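## Task

On the patch panel mounted under the switch whose ports have red covers, counting ports 1 to 24 from the left, remove the plug in port 17 and place its cable in the nearest ring of the cable manager on that port's left side; the removed plug is allowed to dangle. No other plug may be drawn out, not even a little. At the end every remaining plug must still be seated and latched with its lever raised, each cable must still sit in all manager rings it passes through, and no cable may be sharply kinked or twisted around another.

## Robot and tools

Robot: two six-joint arms, left_arm and right_arm, each with a parallel two-finger gripper and a wrist camera. Head cameras cam_head_left and cam_head_right plus cam_left_wrist and cam_right_wrist, all 672x504 images, returned in that order.

Frame: one scene frame. Origin on the floor at the centre of the robot's foot, +x straight ahead of the robot, +z up, +y toward the robot's own left (left_arm sits on +y; this is not the image left). Arm roots: left_arm at (+0.030, +0.276, +1.252) m, right_arm at (+0.030, -0.276, +1.252) m. Printed gripper positions (metres) and quaternions (wxyz) are in this frame and may be off, more so at long reach; furniture may be rotated relative to the robot. The gripper's fingers point along its own +z and close along its y; end_effector_position is the point between the pads, roughly 1 cm short of the tips.

Row layout, used by every motion tool: a flat list of 14 numbers. First left_arm: waist, shoulder, elbow, wrist pitch, wrist yaw, wrist roll (absolute joint angles in radians, same convention as the Joint positions line), then its opening; then the same seven for right_arm. Both arms must always be filled in. Stated ranges in radians: waist -2.880..2.880, shoulder 0.000..3.142, elbow 0.000..3.019, wrist pitch -1.693..1.571, wrist yaw -1.571..1.571, wrist roll -2.094..2.094. True ends may differ by up to 0.085; a target beyond an end by more than 0.085 (and farther out than the current angle) gets the call rejected, and a target past the real end is clipped there, sometimes reported as "joint sent to its limit". Opening is a scale from -1 (shut) to +1 (fully open, pads 0.094 m apart). Writing 0 is a real command, so to leave a gripper unchanged resend its current value from Tool commands; to keep a still joint still, resend its Joint targets value.

Tools:
- execute_actions(actions, cameras): actions is a list of actions; each action is a table of 1 to 15 rows, one row per 1/30 s control step, and a short table repeats its final row until 15 steps (0.5 s) are used. An empty list only reports state and images.
- move(target, speed, blend, opening_speed, blocking, cameras): target is one row or up to 15 rows (only joint angles may differ between them) of absolute angles; all joints are interpolated together, so the hand traces a curve and does not avoid obstacles or the other arm. speed is the peak rad/s of the joint with the longest travel, 0.01 to 2 (default 0.5), one value or one per target. blend (rad) rounds corners between listed targets; 0 stops at each. opening_speed (0.2 or more, scale units per second) ramps the finger command instead of sending it at once. blocking=false returns after about 0.5 s while motion continues; execute_actions is refused until the move ends, so use wait or stop, or issue a new move to replace it. Paths run at least 0.5 s and over 10 s fall short.
- wait(seconds 0 to 10): lets time pass holding the last commands.
- stop(): brakes a running move.
- zoom_image(camera, region=[x0,y0,x1,y1]): magnifies part of that camera's newest image, pixels from top-left, at most 504x504.
- read_manual(section): licence texts only.
- finished_scene(scene): ends scene 1 or 2 for good; the goal must hold without the robot.

Motion limits: each step keeps a joint's target within a fixed lead of its measured angle (waist 0.264, shoulder 0.32, elbow 0.276, wrist pitch 0.33, wrist yaw 0.701, wrist roll 1.97 rad), and targets that would shift the gripper over 110 mm are pulled back. Tiny turns may not start. Drives have backlash and weak wrists.

Results: Joint positions and Joint velocities per arm (six joints, then pad gap in m); Joint targets (what is being chased now); Tool commands; grip_measured on the opening scale (reads slightly wide when empty, narrower than a squeezed part); joint torques in the same order, with offsets and noise, positive toward larger angles, joints 3 and 4 wrapping at ±28 N m. The move: line gives done, off_target (a joint over 0.035 rad away, named with its error), moving, held or fault, and limits=held if steps were withheld. "joint command not followed" means the clearance check altered targets; it does not keep the grippers apart. MOTOR HOT appears near 85 °C; at 100 °C an OVER-TEMPERATURE FAULT drops that arm for 30 to 60 s or more.

Cautions: never tug or brush neighbouring plugs outward; approach slowly, since speed and overshoot past contact both raise impact force. Do not let the arms hit or press each other, do not knock items off the work area, avoid long holds, stretched poses or pushing into unreachable targets (heat). Gripping force is about 50 to 62 N per pad; release by commanding well above grip_measured.

Each tool is called after "Request:" by a JSON object that holds its "api" and its "payload".

## Session

Request:
{"api": "execute_actions", "payload": {"actions": []}}

Scene clock: 0.00 s.
left_arm: end_effector_position=(+0.5416, +0.1008, +0.9054) grip_measured=+1.000 end_effector_quat_wxyz=(+0.298, -0.302, +0.899, +0.111) | right_arm: end_effector_position=(+0.4690, -0.1482, +1.1823) grip_measured=+1.000 end_effector_quat_wxyz=(+0.020, +0.876, -0.452, -0.166)
Joint positions: left_arm=[-2.286 2.309 1.157 0.381 -0.823 -0.781 0.094] | right_arm=[2.166 1.534 1.1 -1.024 0.047 -1.885 0.094]
Joint velocities: left_arm=[-0.005 0.005 0.002 0.007 -0.037 -0.037 0] | right_arm=[-0.005 0.015 -0.002 -0.017 -0.022 0.022 0]
Joint torques (N m): no reading
Heat: left arm: hottest shoulder 33 °C; right arm: hottest shoulder 33 °C.
Joint targets: left_arm=[-2.288 2.302 1.161 0.385 -0.824 -0.781] | right_arm=[2.166 1.535 1.116 -1.025 0.047 -1.884]
Tool commands: left_gripper/opening=+1.0 right_gripper/opening=+1.0

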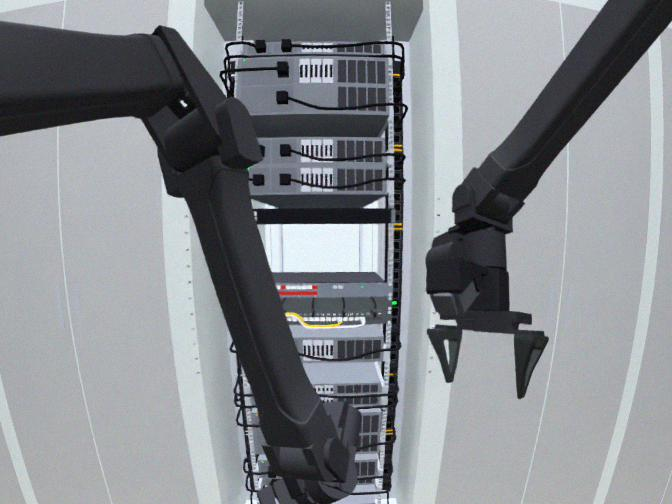

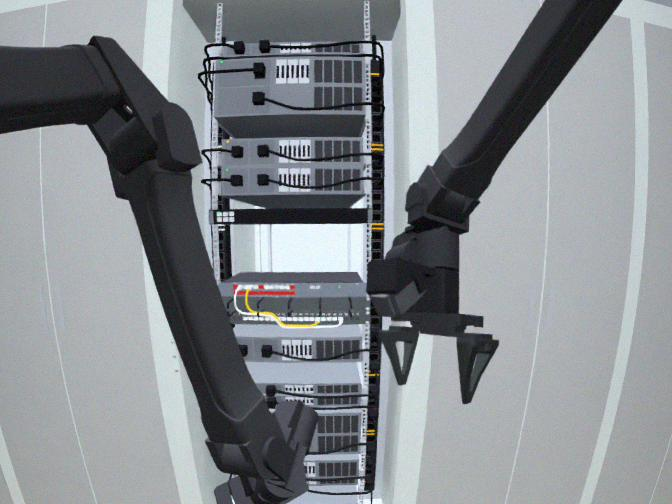

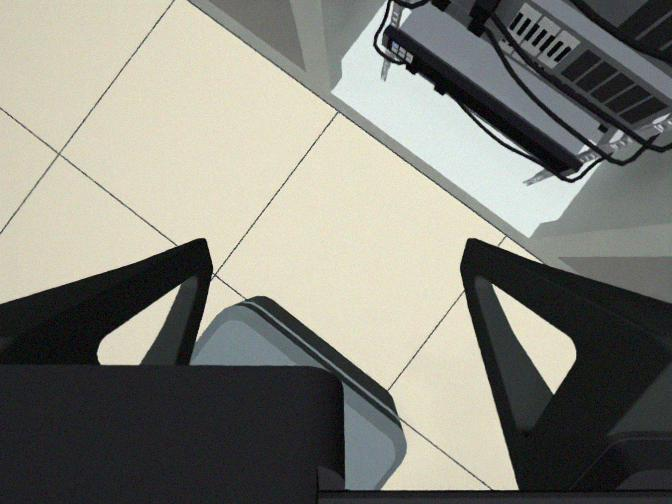

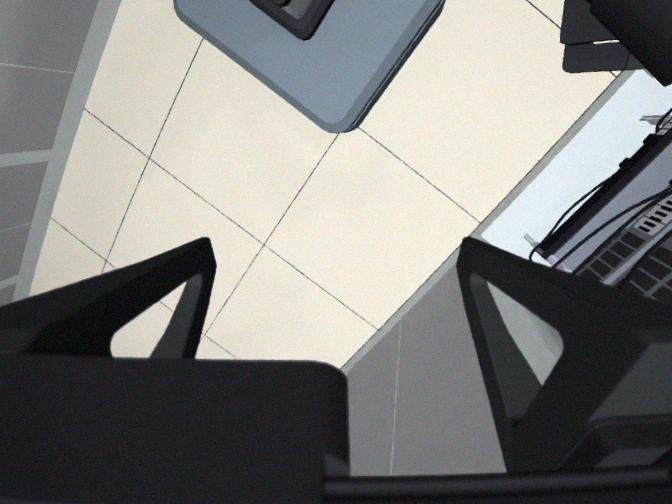

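Request:
{"api": "zoom_image", "payload": {"camera": "cam_head_right", "region": [210, 260, 390, 370]}}

Request:
{"api": "zoom_image", "payload": {"camera": "cam_head_left", "region": [230, 260, 410, 370]}}

Scaled by 2.800 from the camera's 672x504 image, which has a finer 960x720 frame.

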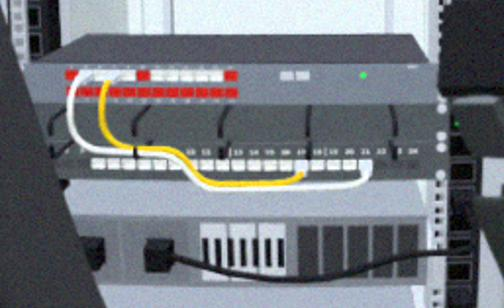

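Scaled by 2.800 from the camera's 672x504 image, which has a finer 960x720 frame.

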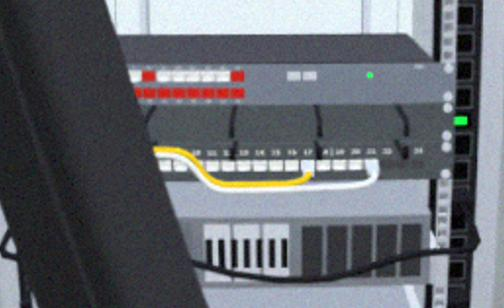

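Request:
{"api": "move", "payload": {"target": [-1.8,1.534,1.1,-1.024,-0.047,0.5,1,2.235,2.241,0.712,1.31,0.324,0,1], "speed": 0.8}}

Scene clock: 113.90 s.
left_arm: end_effector_position=(+0.4877, +0.3029, +1.1470) grip_measured=+1.000 end_effector_quat_wxyz=(-0.143, +0.216, +0.964, -0.065) | right_arm: end_effector_position=(+0.5146, -0.1058, +1.0009) grip_measured=+1.000 end_effector_quat_wxyz=(-0.450, +0.013, -0.892, -0.042)
Joint positions: left_arm=[-1.815 1.552 1.106 -0.995 -0.056 0.477 0.094] | right_arm=[2.218 2.224 0.732 1.275 0.322 -0.024 0.094]
Joint velocities: left_arm=[0.005 0.005 0.002 0.007 -0.037 -0.051 0] | right_arm=[0.005 -0.015 0.007 -0.002 0.037 -0.066 0]
Joint torques (N m): left_arm=[-0.62 -17.49 4.66 -0.75 0.23 -0.05] | right_arm=[4.84 -10.46 -1.85 2.84 0.09 0.14]
Heat: left arm: hottest shoulder 36 °C; right arm: hottest shoulder 35 °C.
Joint targets: left_arm=[-1.800 1.533 1.100 -1.012 -0.054 0.492] | right_arm=[2.235 2.242 0.723 1.297 0.324 -0.009]
move: done

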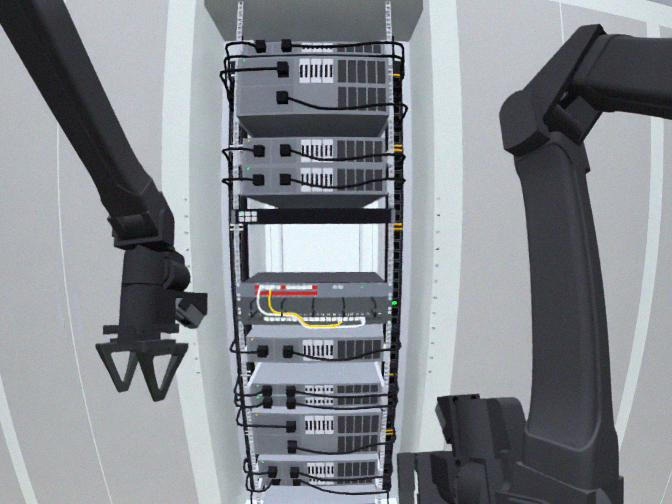

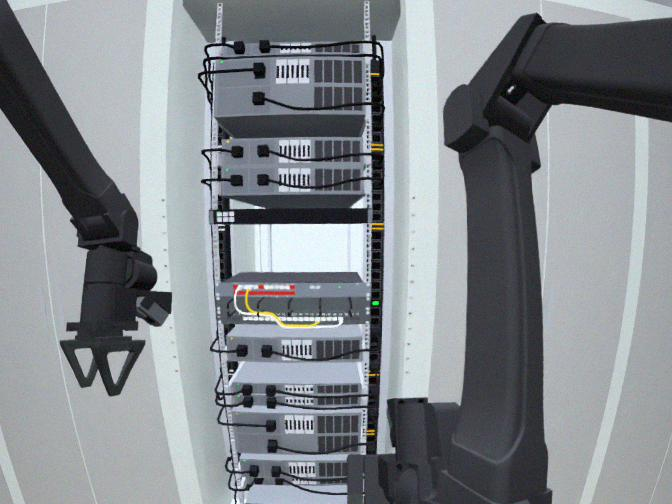

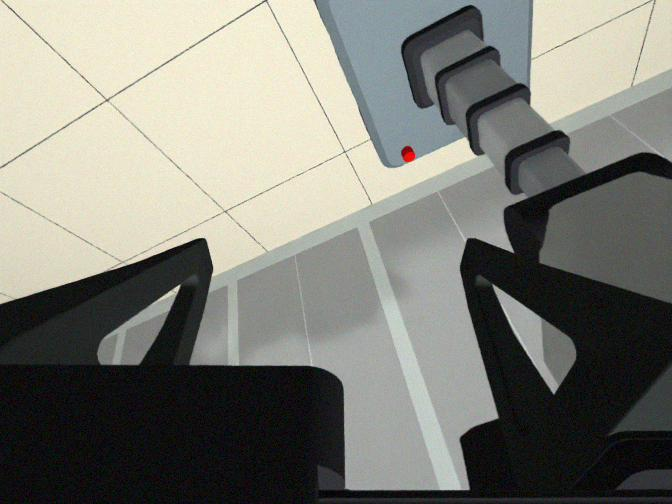

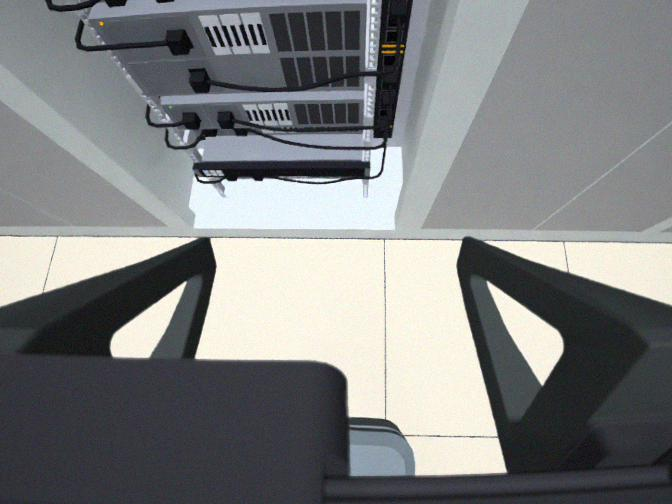

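Request:
{"api": "move", "payload": {"target": [-1.8,1.534,1.1,-1.024,-0.047,0.5,1,2.2476,2.029,0.868,1.4,0.33,0,1], "speed": 0.8}}

Scene clock: 151.10 s.
left_arm: end_effector_position=(+0.4849, +0.3017, +1.1480) grip_measured=+1.000 end_effector_quat_wxyz=(-0.148, +0.219, +0.962, -0.070) | right_arm: end_effector_position=(+0.6440, -0.0970, +1.1454) grip_measured=+1.000 end_effector_quat_wxyz=(+0.618, +0.061, +0.780, +0.077)
Joint positions: left_arm=[-1.815 1.552 1.106 -1.007 -0.05 0.484 0.094] | right_arm=[2.232 2.023 0.858 1.383 0.328 -0.013 0.094]
Joint velocities: left_arm=[-0.005 0.005 0.007 -0.012 -0.066 -0.022 0] | right_arm=[-0.015 -0.005 0.012 -0.002 0.051 0.051 0]
Joint torques (N m): left_arm=[-0.67 -17.67 4.75 -0.65 0.24 -0.02] | right_arm=[4.54 -14.21 1.58 2.99 0.04 0.16]
Heat: left arm: hottest shoulder 38 °C; right arm: hottest shoulder 35 °C.
Joint targets: left_arm=[-1.800 1.534 1.100 -1.024 -0.048 0.499] | right_arm=[2.248 2.029 0.857 1.400 0.331 0.001]
move: done

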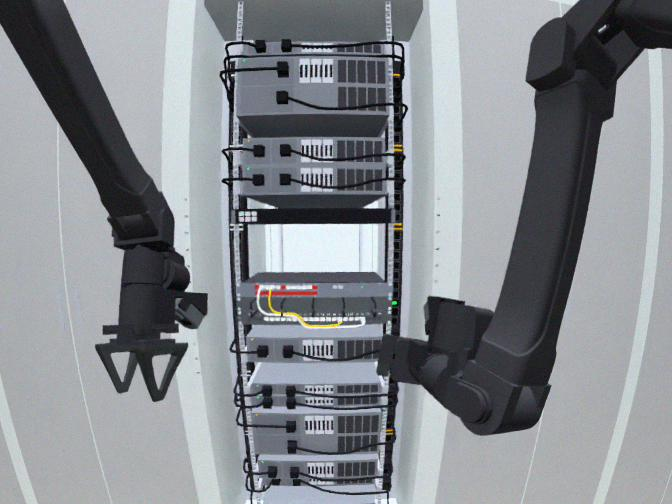

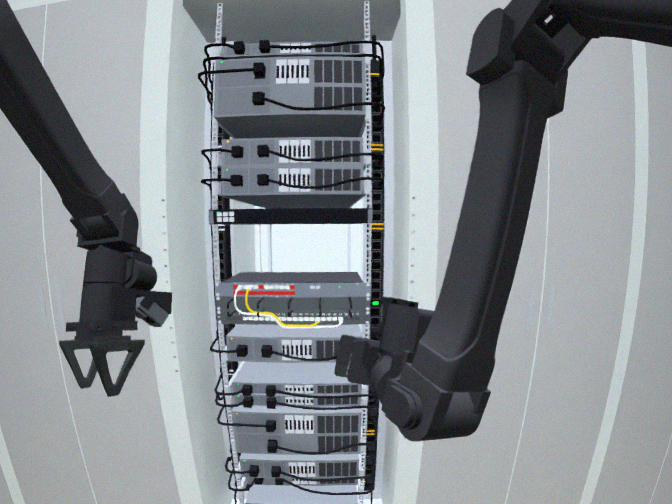

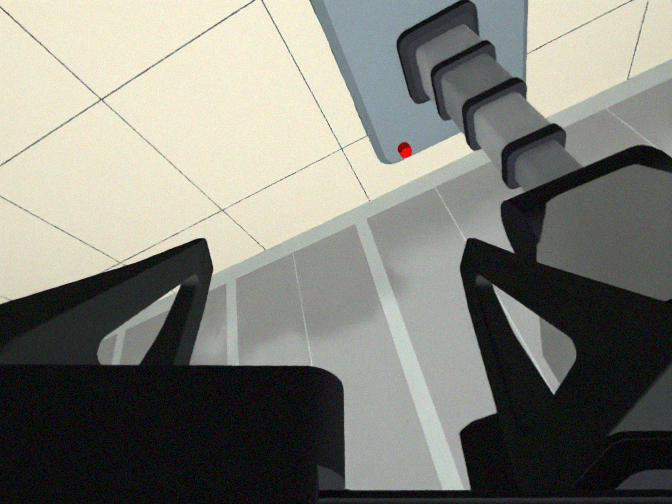

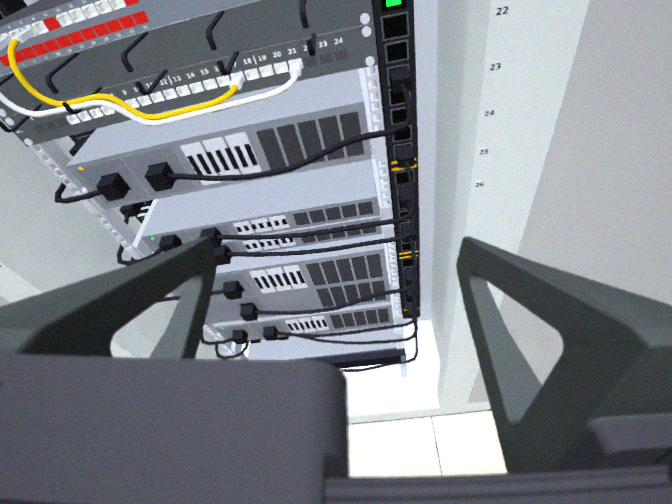

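Request:
{"api": "zoom_image", "payload": {"camera": "cam_right_wrist", "region": [0, 0, 380, 140]}}

Scaled by 1.326 from the camera's 672x504 image, which has a finer 960x720 frame.

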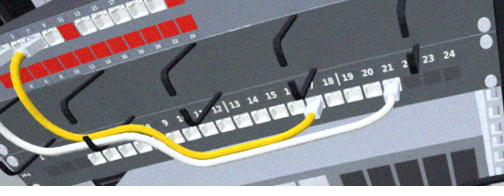

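Request:
{"api": "move", "payload": {"target": [-1.8,1.534,1.1,-1.024,-0.047,0.5,1,2.2974,2.274,1.1935,1.55,0.374,1.253,1], "speed": 0.8}}

Request:
{"api": "zoom_image", "payload": {"camera": "cam_right_wrist", "region": [170, 0, 500, 260]}}

Scene clock: 213.70 s.
left_arm: end_effector_position=(+0.4849, +0.3015, +1.1480) grip_measured=+1.000 end_effector_quat_wxyz=(-0.148, +0.220, +0.962, -0.071) | right_arm: end_effector_position=(+0.7030, -0.0424, +1.1316) grip_measured=+1.000 end_effector_quat_wxyz=(+0.501, +0.501, +0.509, +0.488)
Joint positions: left_arm=[-1.815 1.552 1.106 -1.007 -0.049 0.486 0.094] | right_arm=[2.281 2.25 1.172 1.525 0.371 1.246 0.094]
Joint velocities: left_arm=[-0.015 -0.015 -0.007 -0.007 -0.007 -0.037 0] | right_arm=[-0.015 -0.015 -0.007 -0.007 0.007 -0.007 0]
Joint torques (N m): left_arm=[-0.5 -17.2 4.68 -0.81 0.23 -0.04] | right_arm=[5.77 -13.92 3.64 3.06 -0.07 0]
Heat: left arm: hottest shoulder 39 °C; right arm: hottest shoulder 35 °C.
Joint targets: left_arm=[-1.800 1.534 1.100 -1.024 -0.046 0.500] | right_arm=[2.297 2.273 1.194 1.548 0.374 1.262]
joint sent to its limit (right arm) — joint 4 (wrist pitch), upper limit.
move: done

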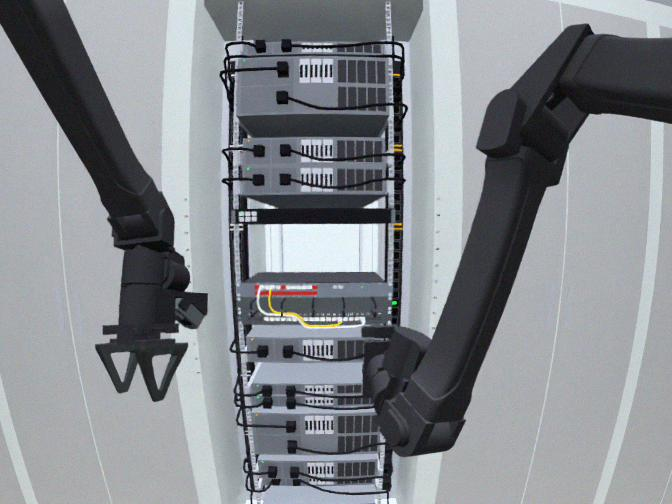

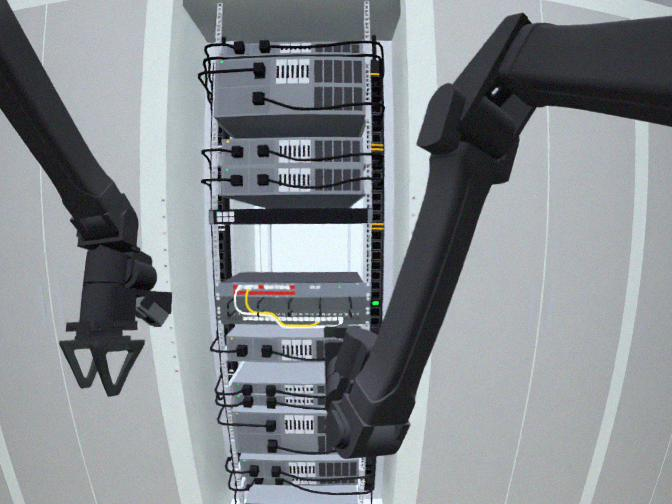

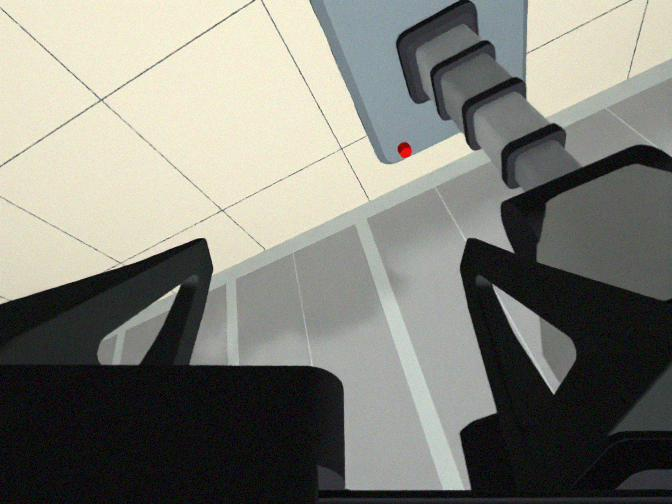

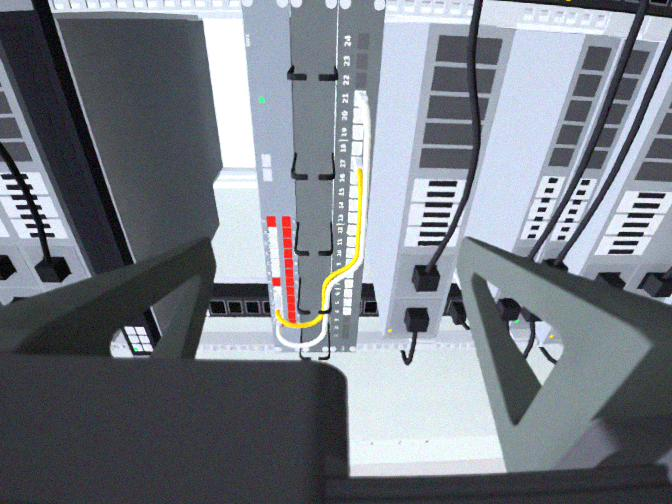

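Scaled by 1.527 from the camera's 672x504 image, which has a finer 960x720 frame.

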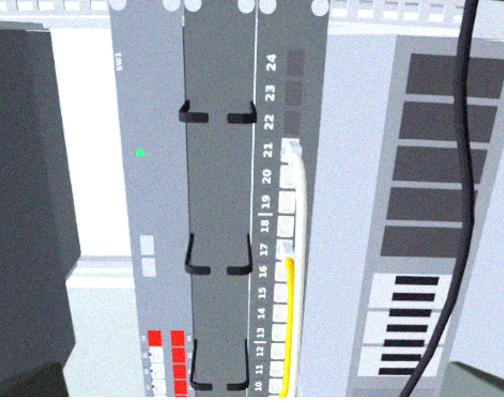

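Request:
{"api": "move", "payload": {"target": [-1.8,1.534,1.1,-1.024,-0.047,0.5,1,2.1795,2.295,1.426,1.321,0.2685,1.308,1], "speed": 0.5}}

Request:
{"api": "zoom_image", "payload": {"camera": "cam_right_wrist", "region": [200, 100, 500, 330]}}

Scene clock: 250.53 s.
left_arm: end_effector_position=(+0.4849, +0.3015, +1.1480) grip_measured=+1.000 end_effector_quat_wxyz=(-0.148, +0.220, +0.962, -0.071) | right_arm: end_effector_position=(+0.7972, -0.0727, +1.1328) grip_measured=+1.000 end_effector_quat_wxyz=(+0.506, +0.495, +0.499, +0.499)
Joint positions: left_arm=[-1.815 1.552 1.106 -1.007 -0.049 0.486 0.094] | right_arm=[2.183 2.27 1.4 1.335 0.271 1.292 0.094]
Joint velocities: left_arm=[-0.005 0.005 -0.007 -0.017 0.007 0.022 0] | right_arm=[-0.005 -0.005 -0.002 0.002 -0.022 0.022 0]
Joint torques (N m): left_arm=[-0.15 -17.79 4.83 -0.76 0.19 -0.04] | right_arm=[4.07 -16.91 5.46 1.74 -0.27 0.02]
Heat: left arm: hottest shoulder 39 °C; right arm: hottest shoulder 36 °C.
Joint targets: left_arm=[-1.800 1.534 1.100 -1.024 -0.047 0.500] | right_arm=[2.181 2.295 1.425 1.321 0.268 1.308]
move: done

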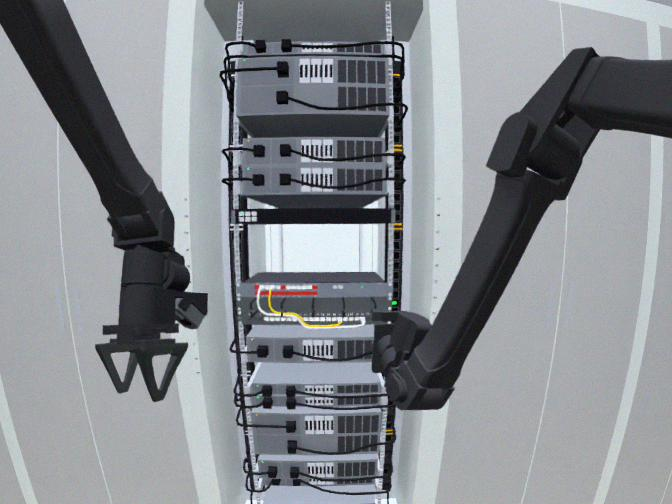

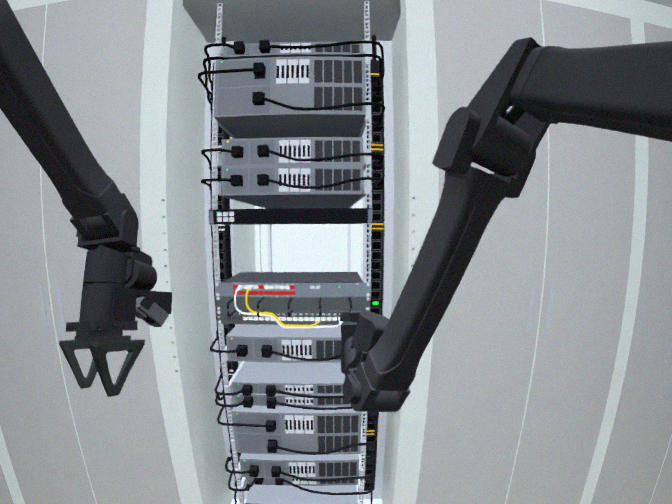

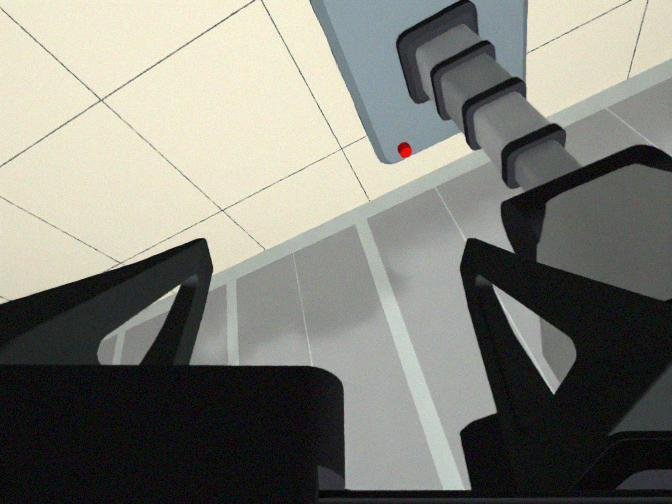

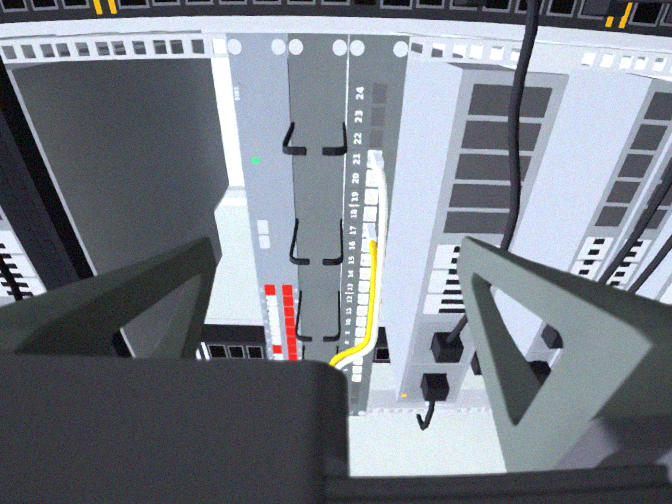

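Scaled by 1.680 from the camera's 672x504 image, which has a finer 960x720 frame.

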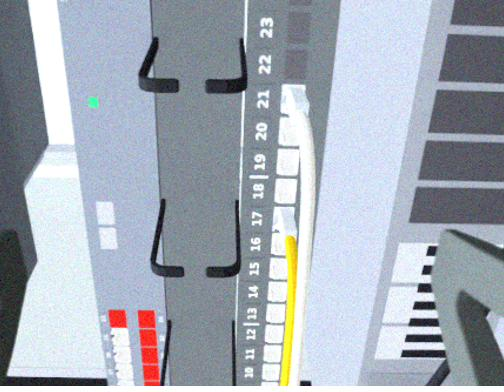

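Request:
{"api": "zoom_image", "payload": {"camera": "cam_right_wrist", "region": [330, 140, 410, 260]}}

Scaled by 4.200 from the camera's 672x504 image, which has a finer 960x720 frame.

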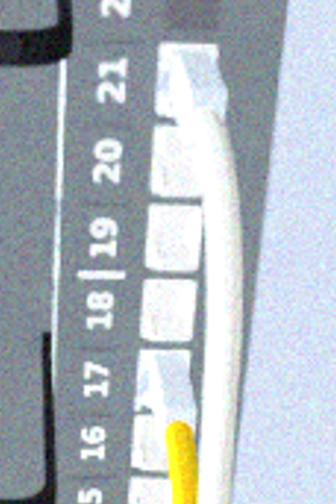

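Request:
{"api": "move", "payload": {"target": [-1.8,1.534,1.1,-1.024,-0.047,0.5,1,2.2004,2.613,2.042,1.199,0.2365,1.253,-0.49], "speed": 0.5}}

Request:
{"api": "zoom_image", "payload": {"camera": "cam_right_wrist", "region": [200, 100, 500, 330]}}

Scene clock: 372.53 s.
left_arm: end_effector_position=(+0.4849, +0.3015, +1.1480) grip_measured=+1.000 end_effector_quat_wxyz=(-0.148, +0.221, +0.961, -0.071) | right_arm: end_effector_position=(+0.8999, -0.0304, +1.1021) grip_measured=-0.488 end_effector_quat_wxyz=(+0.544, +0.461, +0.450, +0.538)
Joint positions: left_arm=[-1.815 1.552 1.106 -1.007 -0.049 0.487 0.094] | right_arm=[2.181 2.586 1.999 1.214 0.239 1.268 0.024]
Joint velocities: left_arm=[-0.015 0.005 -0.012 0.007 -0.037 -0.007 0] | right_arm=[-0.015 -0.005 0.012 0.002 0.007 0.022 -0.001]
Joint torques (N m): left_arm=[-0.21 -17.38 4.68 -0.76 0.19 -0.05] | right_arm=[7.71 -19.72 8.88 1.55 -0.33 -0.35]
Heat: left arm: hottest shoulder 40 °C; right arm: hottest shoulder 36 °C.
Joint targets: left_arm=[-1.800 1.534 1.100 -1.024 -0.047 0.501] | right_arm=[2.199 2.614 2.043 1.200 0.236 1.252]
move: off_target (right_arm); right_arm: the elbow is farthest, 0.043 rad from its target

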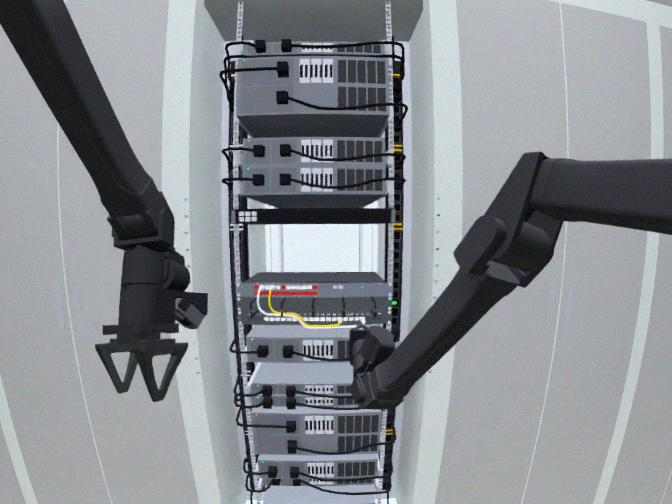

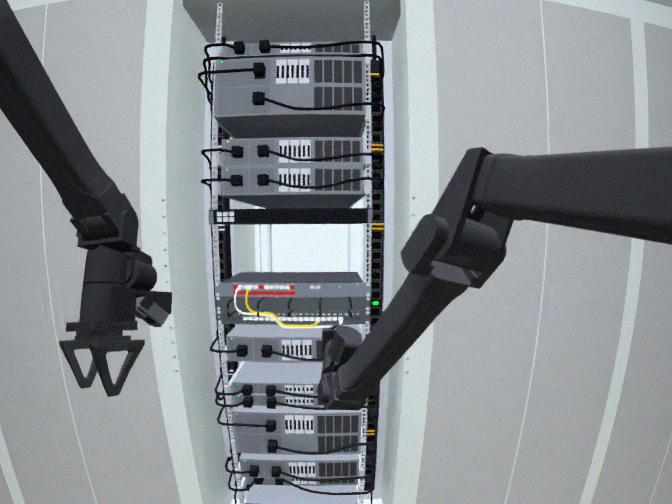

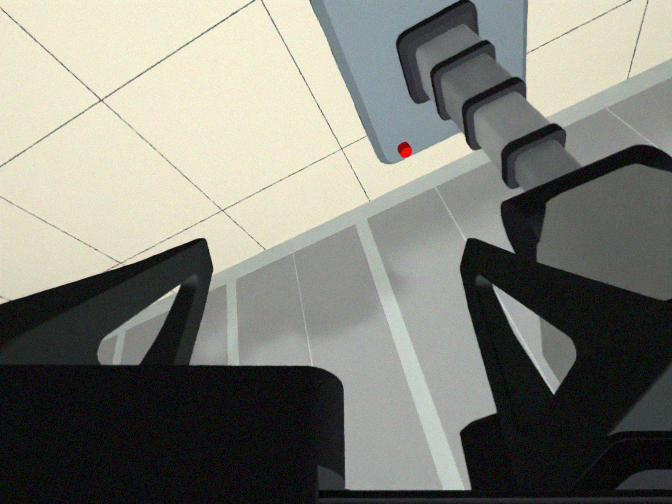

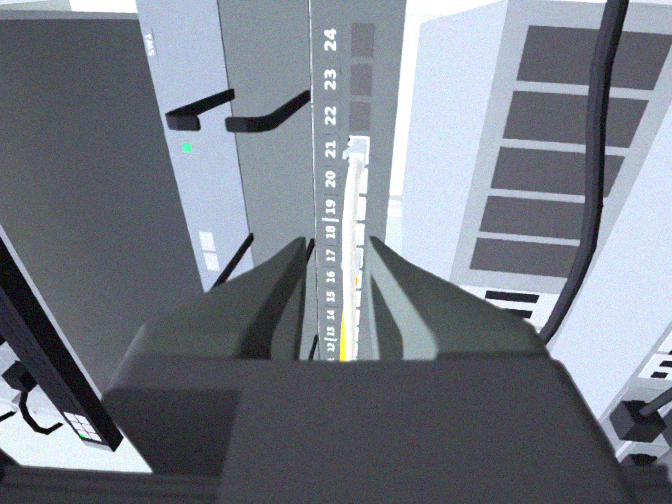

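Scaled by 1.680 from the camera's 672x504 image, which has a finer 960x720 frame.

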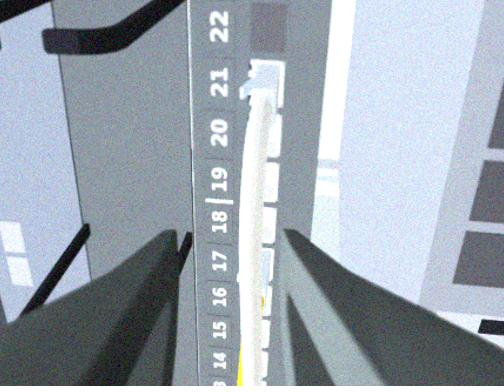

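Request:
{"api": "move", "payload": {"target": [-1.8,1.534,1.1,-1.024,-0.047,0.5,1,2.2275,2.656,2.127,1.226,0.2211,1.232,-0.93], "speed": 0.3}}

Request:
{"api": "zoom_image", "payload": {"camera": "cam_right_wrist", "region": [200, 100, 500, 330]}}

Scene clock: 538.03 s.
left_arm: end_effector_position=(+0.4849, +0.3015, +1.1480) grip_measured=+1.000 end_effector_quat_wxyz=(-0.148, +0.221, +0.961, -0.071) | right_arm: end_effector_position=(+0.9009, +0.0051, +1.1130) grip_measured=-0.928 end_effector_quat_wxyz=(+0.544, +0.443, +0.444, +0.558)
Joint positions: left_arm=[-1.815 1.552 1.106 -1.007 -0.049 0.487 0.094] | right_arm=[2.218 2.627 2.081 1.214 0.225 1.248 0.003]
Joint velocities: left_arm=[-0.005 -0.015 0.002 -0.007 -0.007 -0.022 0] | right_arm=[-0.005 0.005 0.017 -0.007 -0.022 -0.007 -0.001]
Joint torques (N m): left_arm=[-0.44 -17.38 4.72 -0.77 0.16 -0.05] | right_arm=[5.89 -20.31 9.32 2.43 -0.37 -0.39]
Heat: left arm: hottest shoulder 40 °C; right arm: hottest shoulder 41 °C.
Joint targets: left_arm=[-1.800 1.534 1.100 -1.024 -0.047 0.500] | right_arm=[2.229 2.656 2.127 1.226 0.222 1.232]
move: off_target (right_arm); right_arm: the elbow is farthest, 0.046 rad from its target

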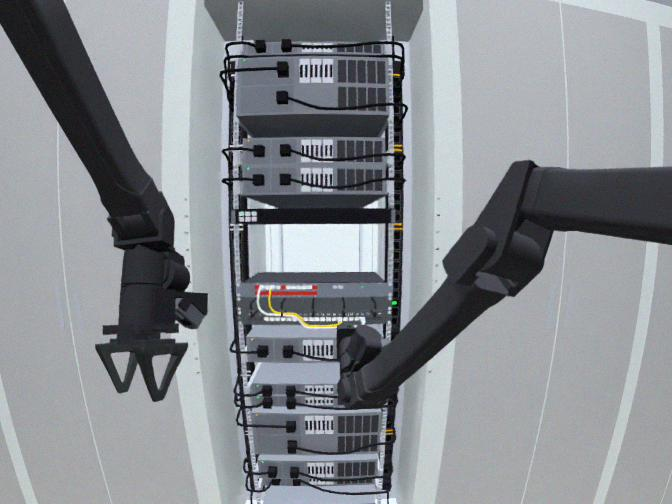

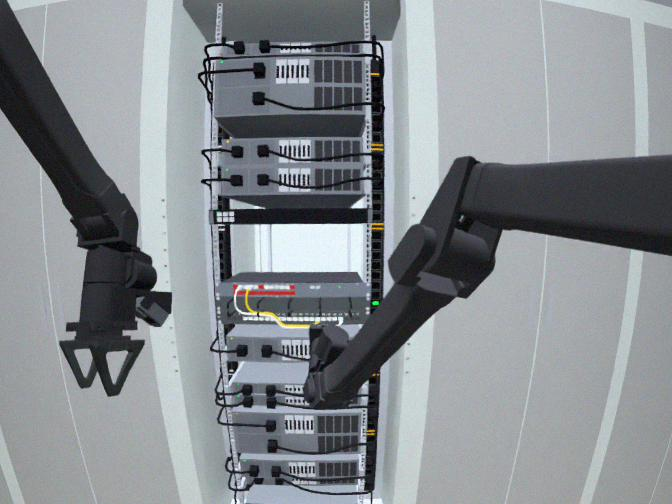

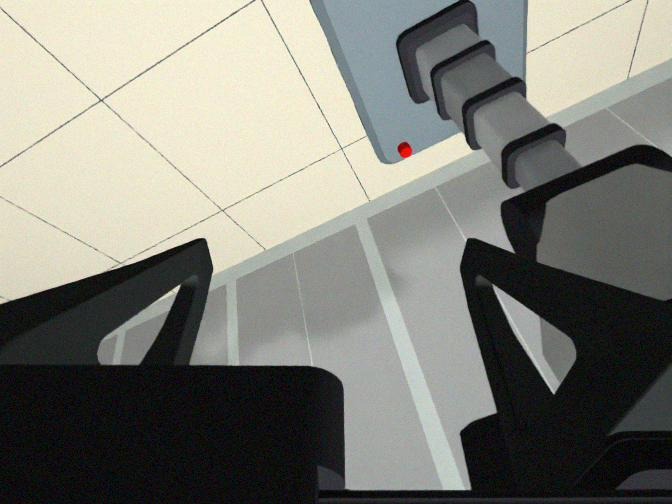

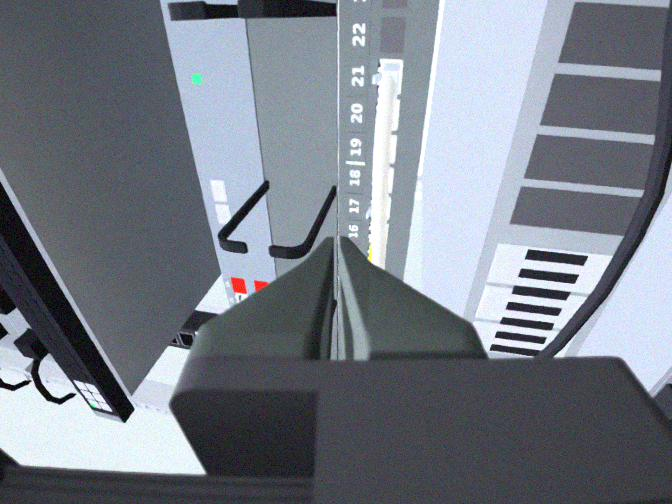

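Scaled by 1.680 from the camera's 672x504 image, which has a finer 960x720 frame.

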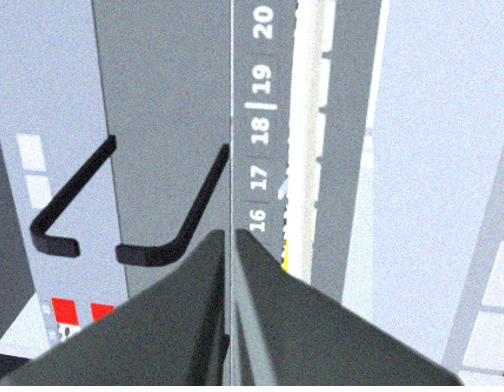

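Request:
{"api": "move", "payload": {"target": [-1.8,1.534,1.1,-1.024,-0.047,0.5,1,2.2,2.7015,2.25,1.1474,0.215,1.237,-0.93], "speed": 0.15, "cameras": ["cam_right_wrist"]}}

Request:
{"api": "zoom_image", "payload": {"camera": "cam_right_wrist", "region": [250, 100, 500, 300]}}

Scene clock: 583.43 s.
left_arm: end_effector_position=(+0.4849, +0.3015, +1.1480) grip_measured=+1.000 end_effector_quat_wxyz=(-0.148, +0.221, +0.961, -0.071) | right_arm: end_effector_position=(+0.9203, +0.0105, +1.1210) grip_measured=-0.928 end_effector_quat_wxyz=(+0.548, +0.437, +0.435, +0.565)
Joint positions: left_arm=[-1.815 1.552 1.106 -1.007 -0.049 0.487 0.094] | right_arm=[2.218 2.67 2.2 1.162 0.217 1.248 0.003]
Joint velocities: left_arm=[-0.024 -0.005 0.002 0.012 0.022 -0.022 0] | right_arm=[-0.005 -0.005 0.002 -0.002 0.037 -0.037 -0.001]
Joint torques (N m): left_arm=[-0.5 -17.67 4.68 -0.73 0.17 -0.08] | right_arm=[4.42 -21.42 10.07 1.55 -0.34 -0.19]
Heat: left arm: hottest shoulder 40 °C; right arm: hottest shoulder 42 °C.
Joint targets: left_arm=[-1.800 1.534 1.100 -1.024 -0.047 0.500] | right_arm=[2.200 2.701 2.249 1.148 0.214 1.238]
move: off_target (right_arm); right_arm: the elbow is farthest, 0.050 rad from its target
Images, in order (width x height): cam_right_wrist 672x504.

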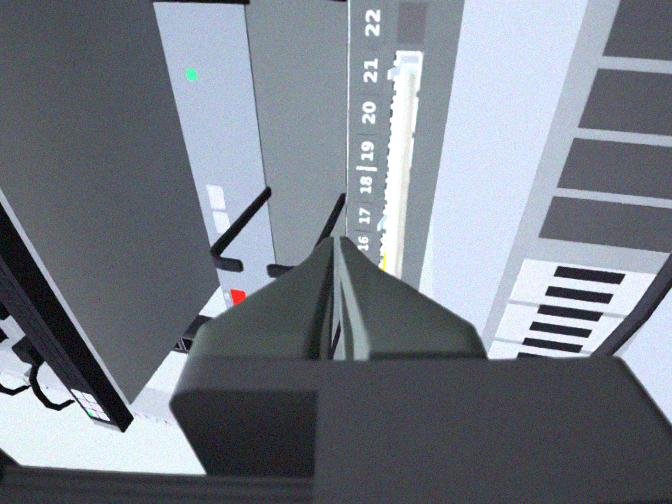

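Scaled by 2.016 from the camera's 672x504 image, which has a finer 960x720 frame.

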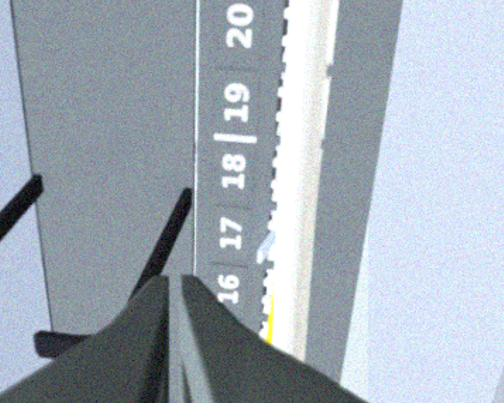

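Request:
{"api": "move", "payload": {"target": [-1.8,1.534,1.1,-1.024,-0.047,0.5,1,2.175,2.73,2.283,1.143,0.215,1.237,-0.93], "speed": 0.15, "cameras": ["cam_right_wrist"]}}

Request:
{"api": "zoom_image", "payload": {"camera": "cam_right_wrist", "region": [250, 100, 500, 300]}}

Scene clock: 596.20 s.
left_arm: end_effector_position=(+0.4849, +0.3015, +1.1480) grip_measured=+1.000 end_effector_quat_wxyz=(-0.148, +0.221, +0.961, -0.071) | right_arm: end_effector_position=(+0.9261, -0.0091, +1.1057) grip_measured=-0.928 end_effector_quat_wxyz=(+0.557, +0.440, +0.434, +0.556)
Joint positions: left_arm=[-1.815 1.552 1.106 -1.007 -0.049 0.487 0.094] | right_arm=[2.192 2.701 2.237 1.157 0.216 1.248 0.003]
Joint velocities: left_arm=[-0.005 -0.005 -0.002 -0.012 -0.037 -0.022 0] | right_arm=[-0.005 -0.005 -0.007 0.002 -0.022 0.081 0]
Joint torques (N m): left_arm=[-0.38 -17.44 4.64 -0.69 0.16 -0.08] | right_arm=[5.25 -20.13 9.77 1.47 -0.24 -0.29]
Heat: left arm: hottest shoulder 40 °C; right arm: hottest elbow 41 °C.
Joint targets: left_arm=[-1.800 1.534 1.100 -1.024 -0.047 0.500] | right_arm=[2.175 2.731 2.283 1.142 0.215 1.237]
move: off_target (right_arm); right_arm: the elbow is farthest, 0.046 rad from its target
Images, in order (width x height): cam_right_wrist 672x504.

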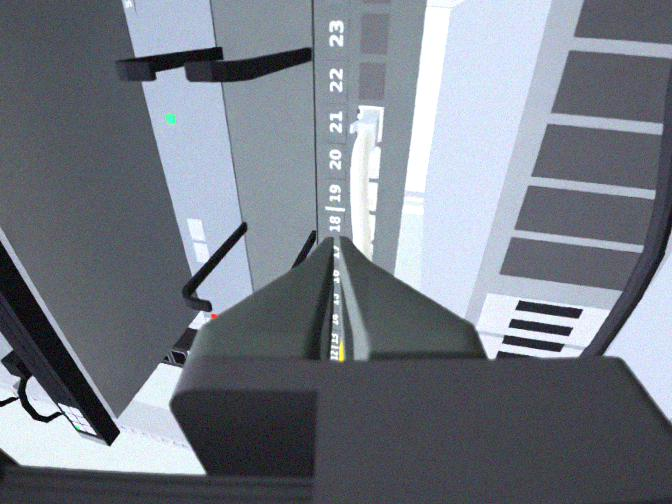

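Scaled by 2.016 from the camera's 672x504 image, which has a finer 960x720 frame.

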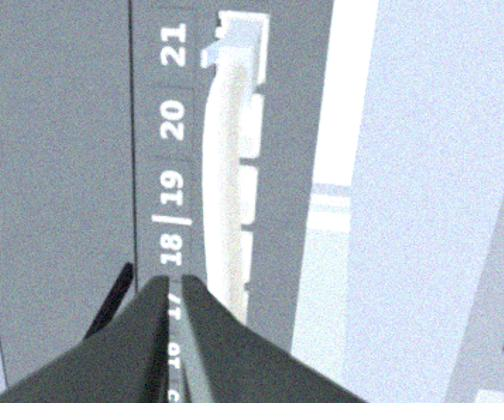

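Request:
{"api": "move", "payload": {"target": [-1.8,1.534,1.1,-1.024,-0.047,0.5,1,2.175,2.741,2.296,1.141,0.215,1.237,-0.638], "speed": 0.15, "opening_speed": 0.4, "cameras": ["cam_right_wrist"]}}

Request:
{"api": "zoom_image", "payload": {"camera": "cam_right_wrist", "region": [250, 100, 500, 300]}}

Scene clock: 617.23 s.
left_arm: end_effector_position=(+0.4849, +0.3015, +1.1480) grip_measured=+1.000 end_effector_quat_wxyz=(-0.148, +0.221, +0.961, -0.071) | right_arm: end_effector_position=(+0.9275, -0.0092, +1.1076) grip_measured=-0.641 end_effector_quat_wxyz=(+0.558, +0.439, +0.431, +0.557)
Joint positions: left_arm=[-1.815 1.552 1.106 -1.007 -0.049 0.487 0.094] | right_arm=[2.192 2.706 2.249 1.157 0.216 1.248 0.017]
Joint velocities: left_arm=[-0.005 -0.005 0.012 -0.002 -0.007 -0.007 0] | right_arm=[-0.015 0.005 0.012 0.012 -0.066 -0.037 0]
Joint torques (N m): left_arm=[-0.21 -17.55 4.72 -0.66 0.16 -0.06] | right_arm=[4.25 -20.31 9.91 1.39 -0.23 -0.28]
Heat: left arm: hottest shoulder 40 °C; right arm: hottest elbow 41 °C.
Joint targets: left_arm=[-1.800 1.534 1.100 -1.024 -0.047 0.500] | right_arm=[2.175 2.740 2.295 1.141 0.216 1.237]
move: off_target (right_arm); right_arm: the elbow is farthest, 0.047 rad from its target
Images, in order (width x height): cam_right_wrist 672x504.

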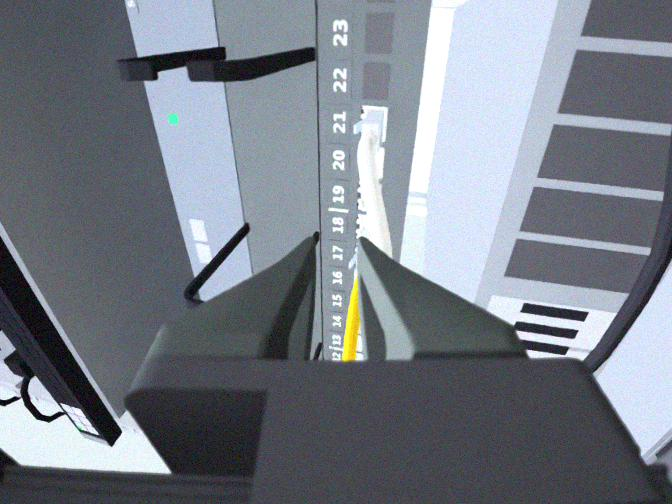

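Scaled by 2.016 from the camera's 672x504 image, which has a finer 960x720 frame.

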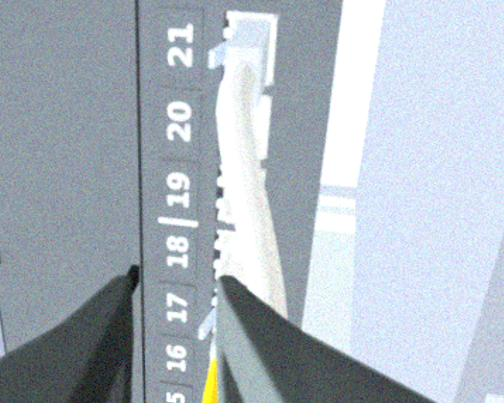

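Request:
{"api": "move", "payload": {"target": [-1.8,1.534,1.1,-1.024,-0.047,0.5,1,2.175,2.755,2.296,1.141,0.215,1.237,-0.638], "speed": 0.15, "cameras": ["cam_right_wrist"]}}

Request:
{"api": "zoom_image", "payload": {"camera": "cam_right_wrist", "region": [250, 100, 500, 300]}}

Scene clock: 630.83 s.
left_arm: end_effector_position=(+0.4849, +0.3015, +1.1480) grip_measured=+1.000 end_effector_quat_wxyz=(-0.148, +0.221, +0.961, -0.071) | right_arm: end_effector_position=(+0.9265, -0.0084, +1.1034) grip_measured=-0.640 end_effector_quat_wxyz=(+0.558, +0.439, +0.431, +0.557)
Joint positions: left_arm=[-1.815 1.552 1.106 -1.007 -0.049 0.487 0.094] | right_arm=[2.192 2.715 2.257 1.157 0.216 1.248 0.017]
Joint velocities: left_arm=[-0.005 -0.005 -0.007 -0.002 -0.007 0.022 0] | right_arm=[-0.005 -0.015 -0.012 -0.012 -0.022 -0.037 0]
Joint torques (N m): left_arm=[-0.32 -17.44 4.72 -0.76 0.18 -0.05] | right_arm=[4.13 -17.96 9.44 1.22 -0.27 -0.29]
Heat: left arm: hottest shoulder 41 °C; right arm: hottest elbow 42 °C.
Joint targets: left_arm=[-1.800 1.534 1.100 -1.024 -0.047 0.500] | right_arm=[2.175 2.756 2.297 1.141 0.215 1.237]
move: off_target (right_arm); right_arm: the shoulder is farthest, 0.040 rad from its target
Images, in order (width x height): cam_right_wrist 672x504.

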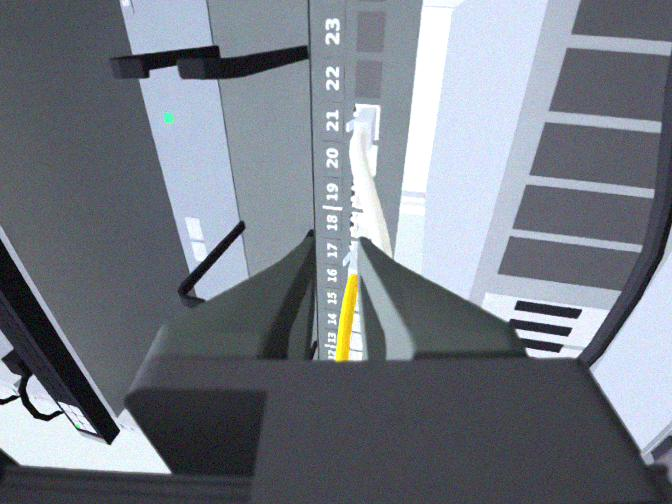

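Scaled by 2.016 from the camera's 672x504 image, which has a finer 960x720 frame.

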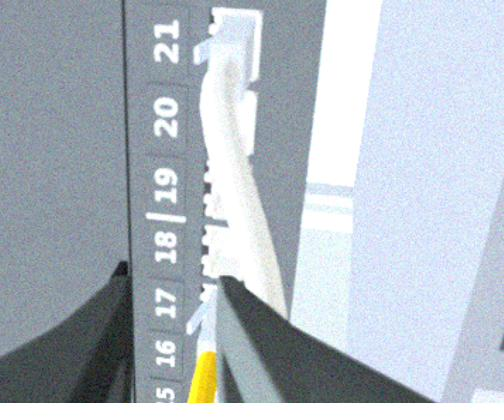

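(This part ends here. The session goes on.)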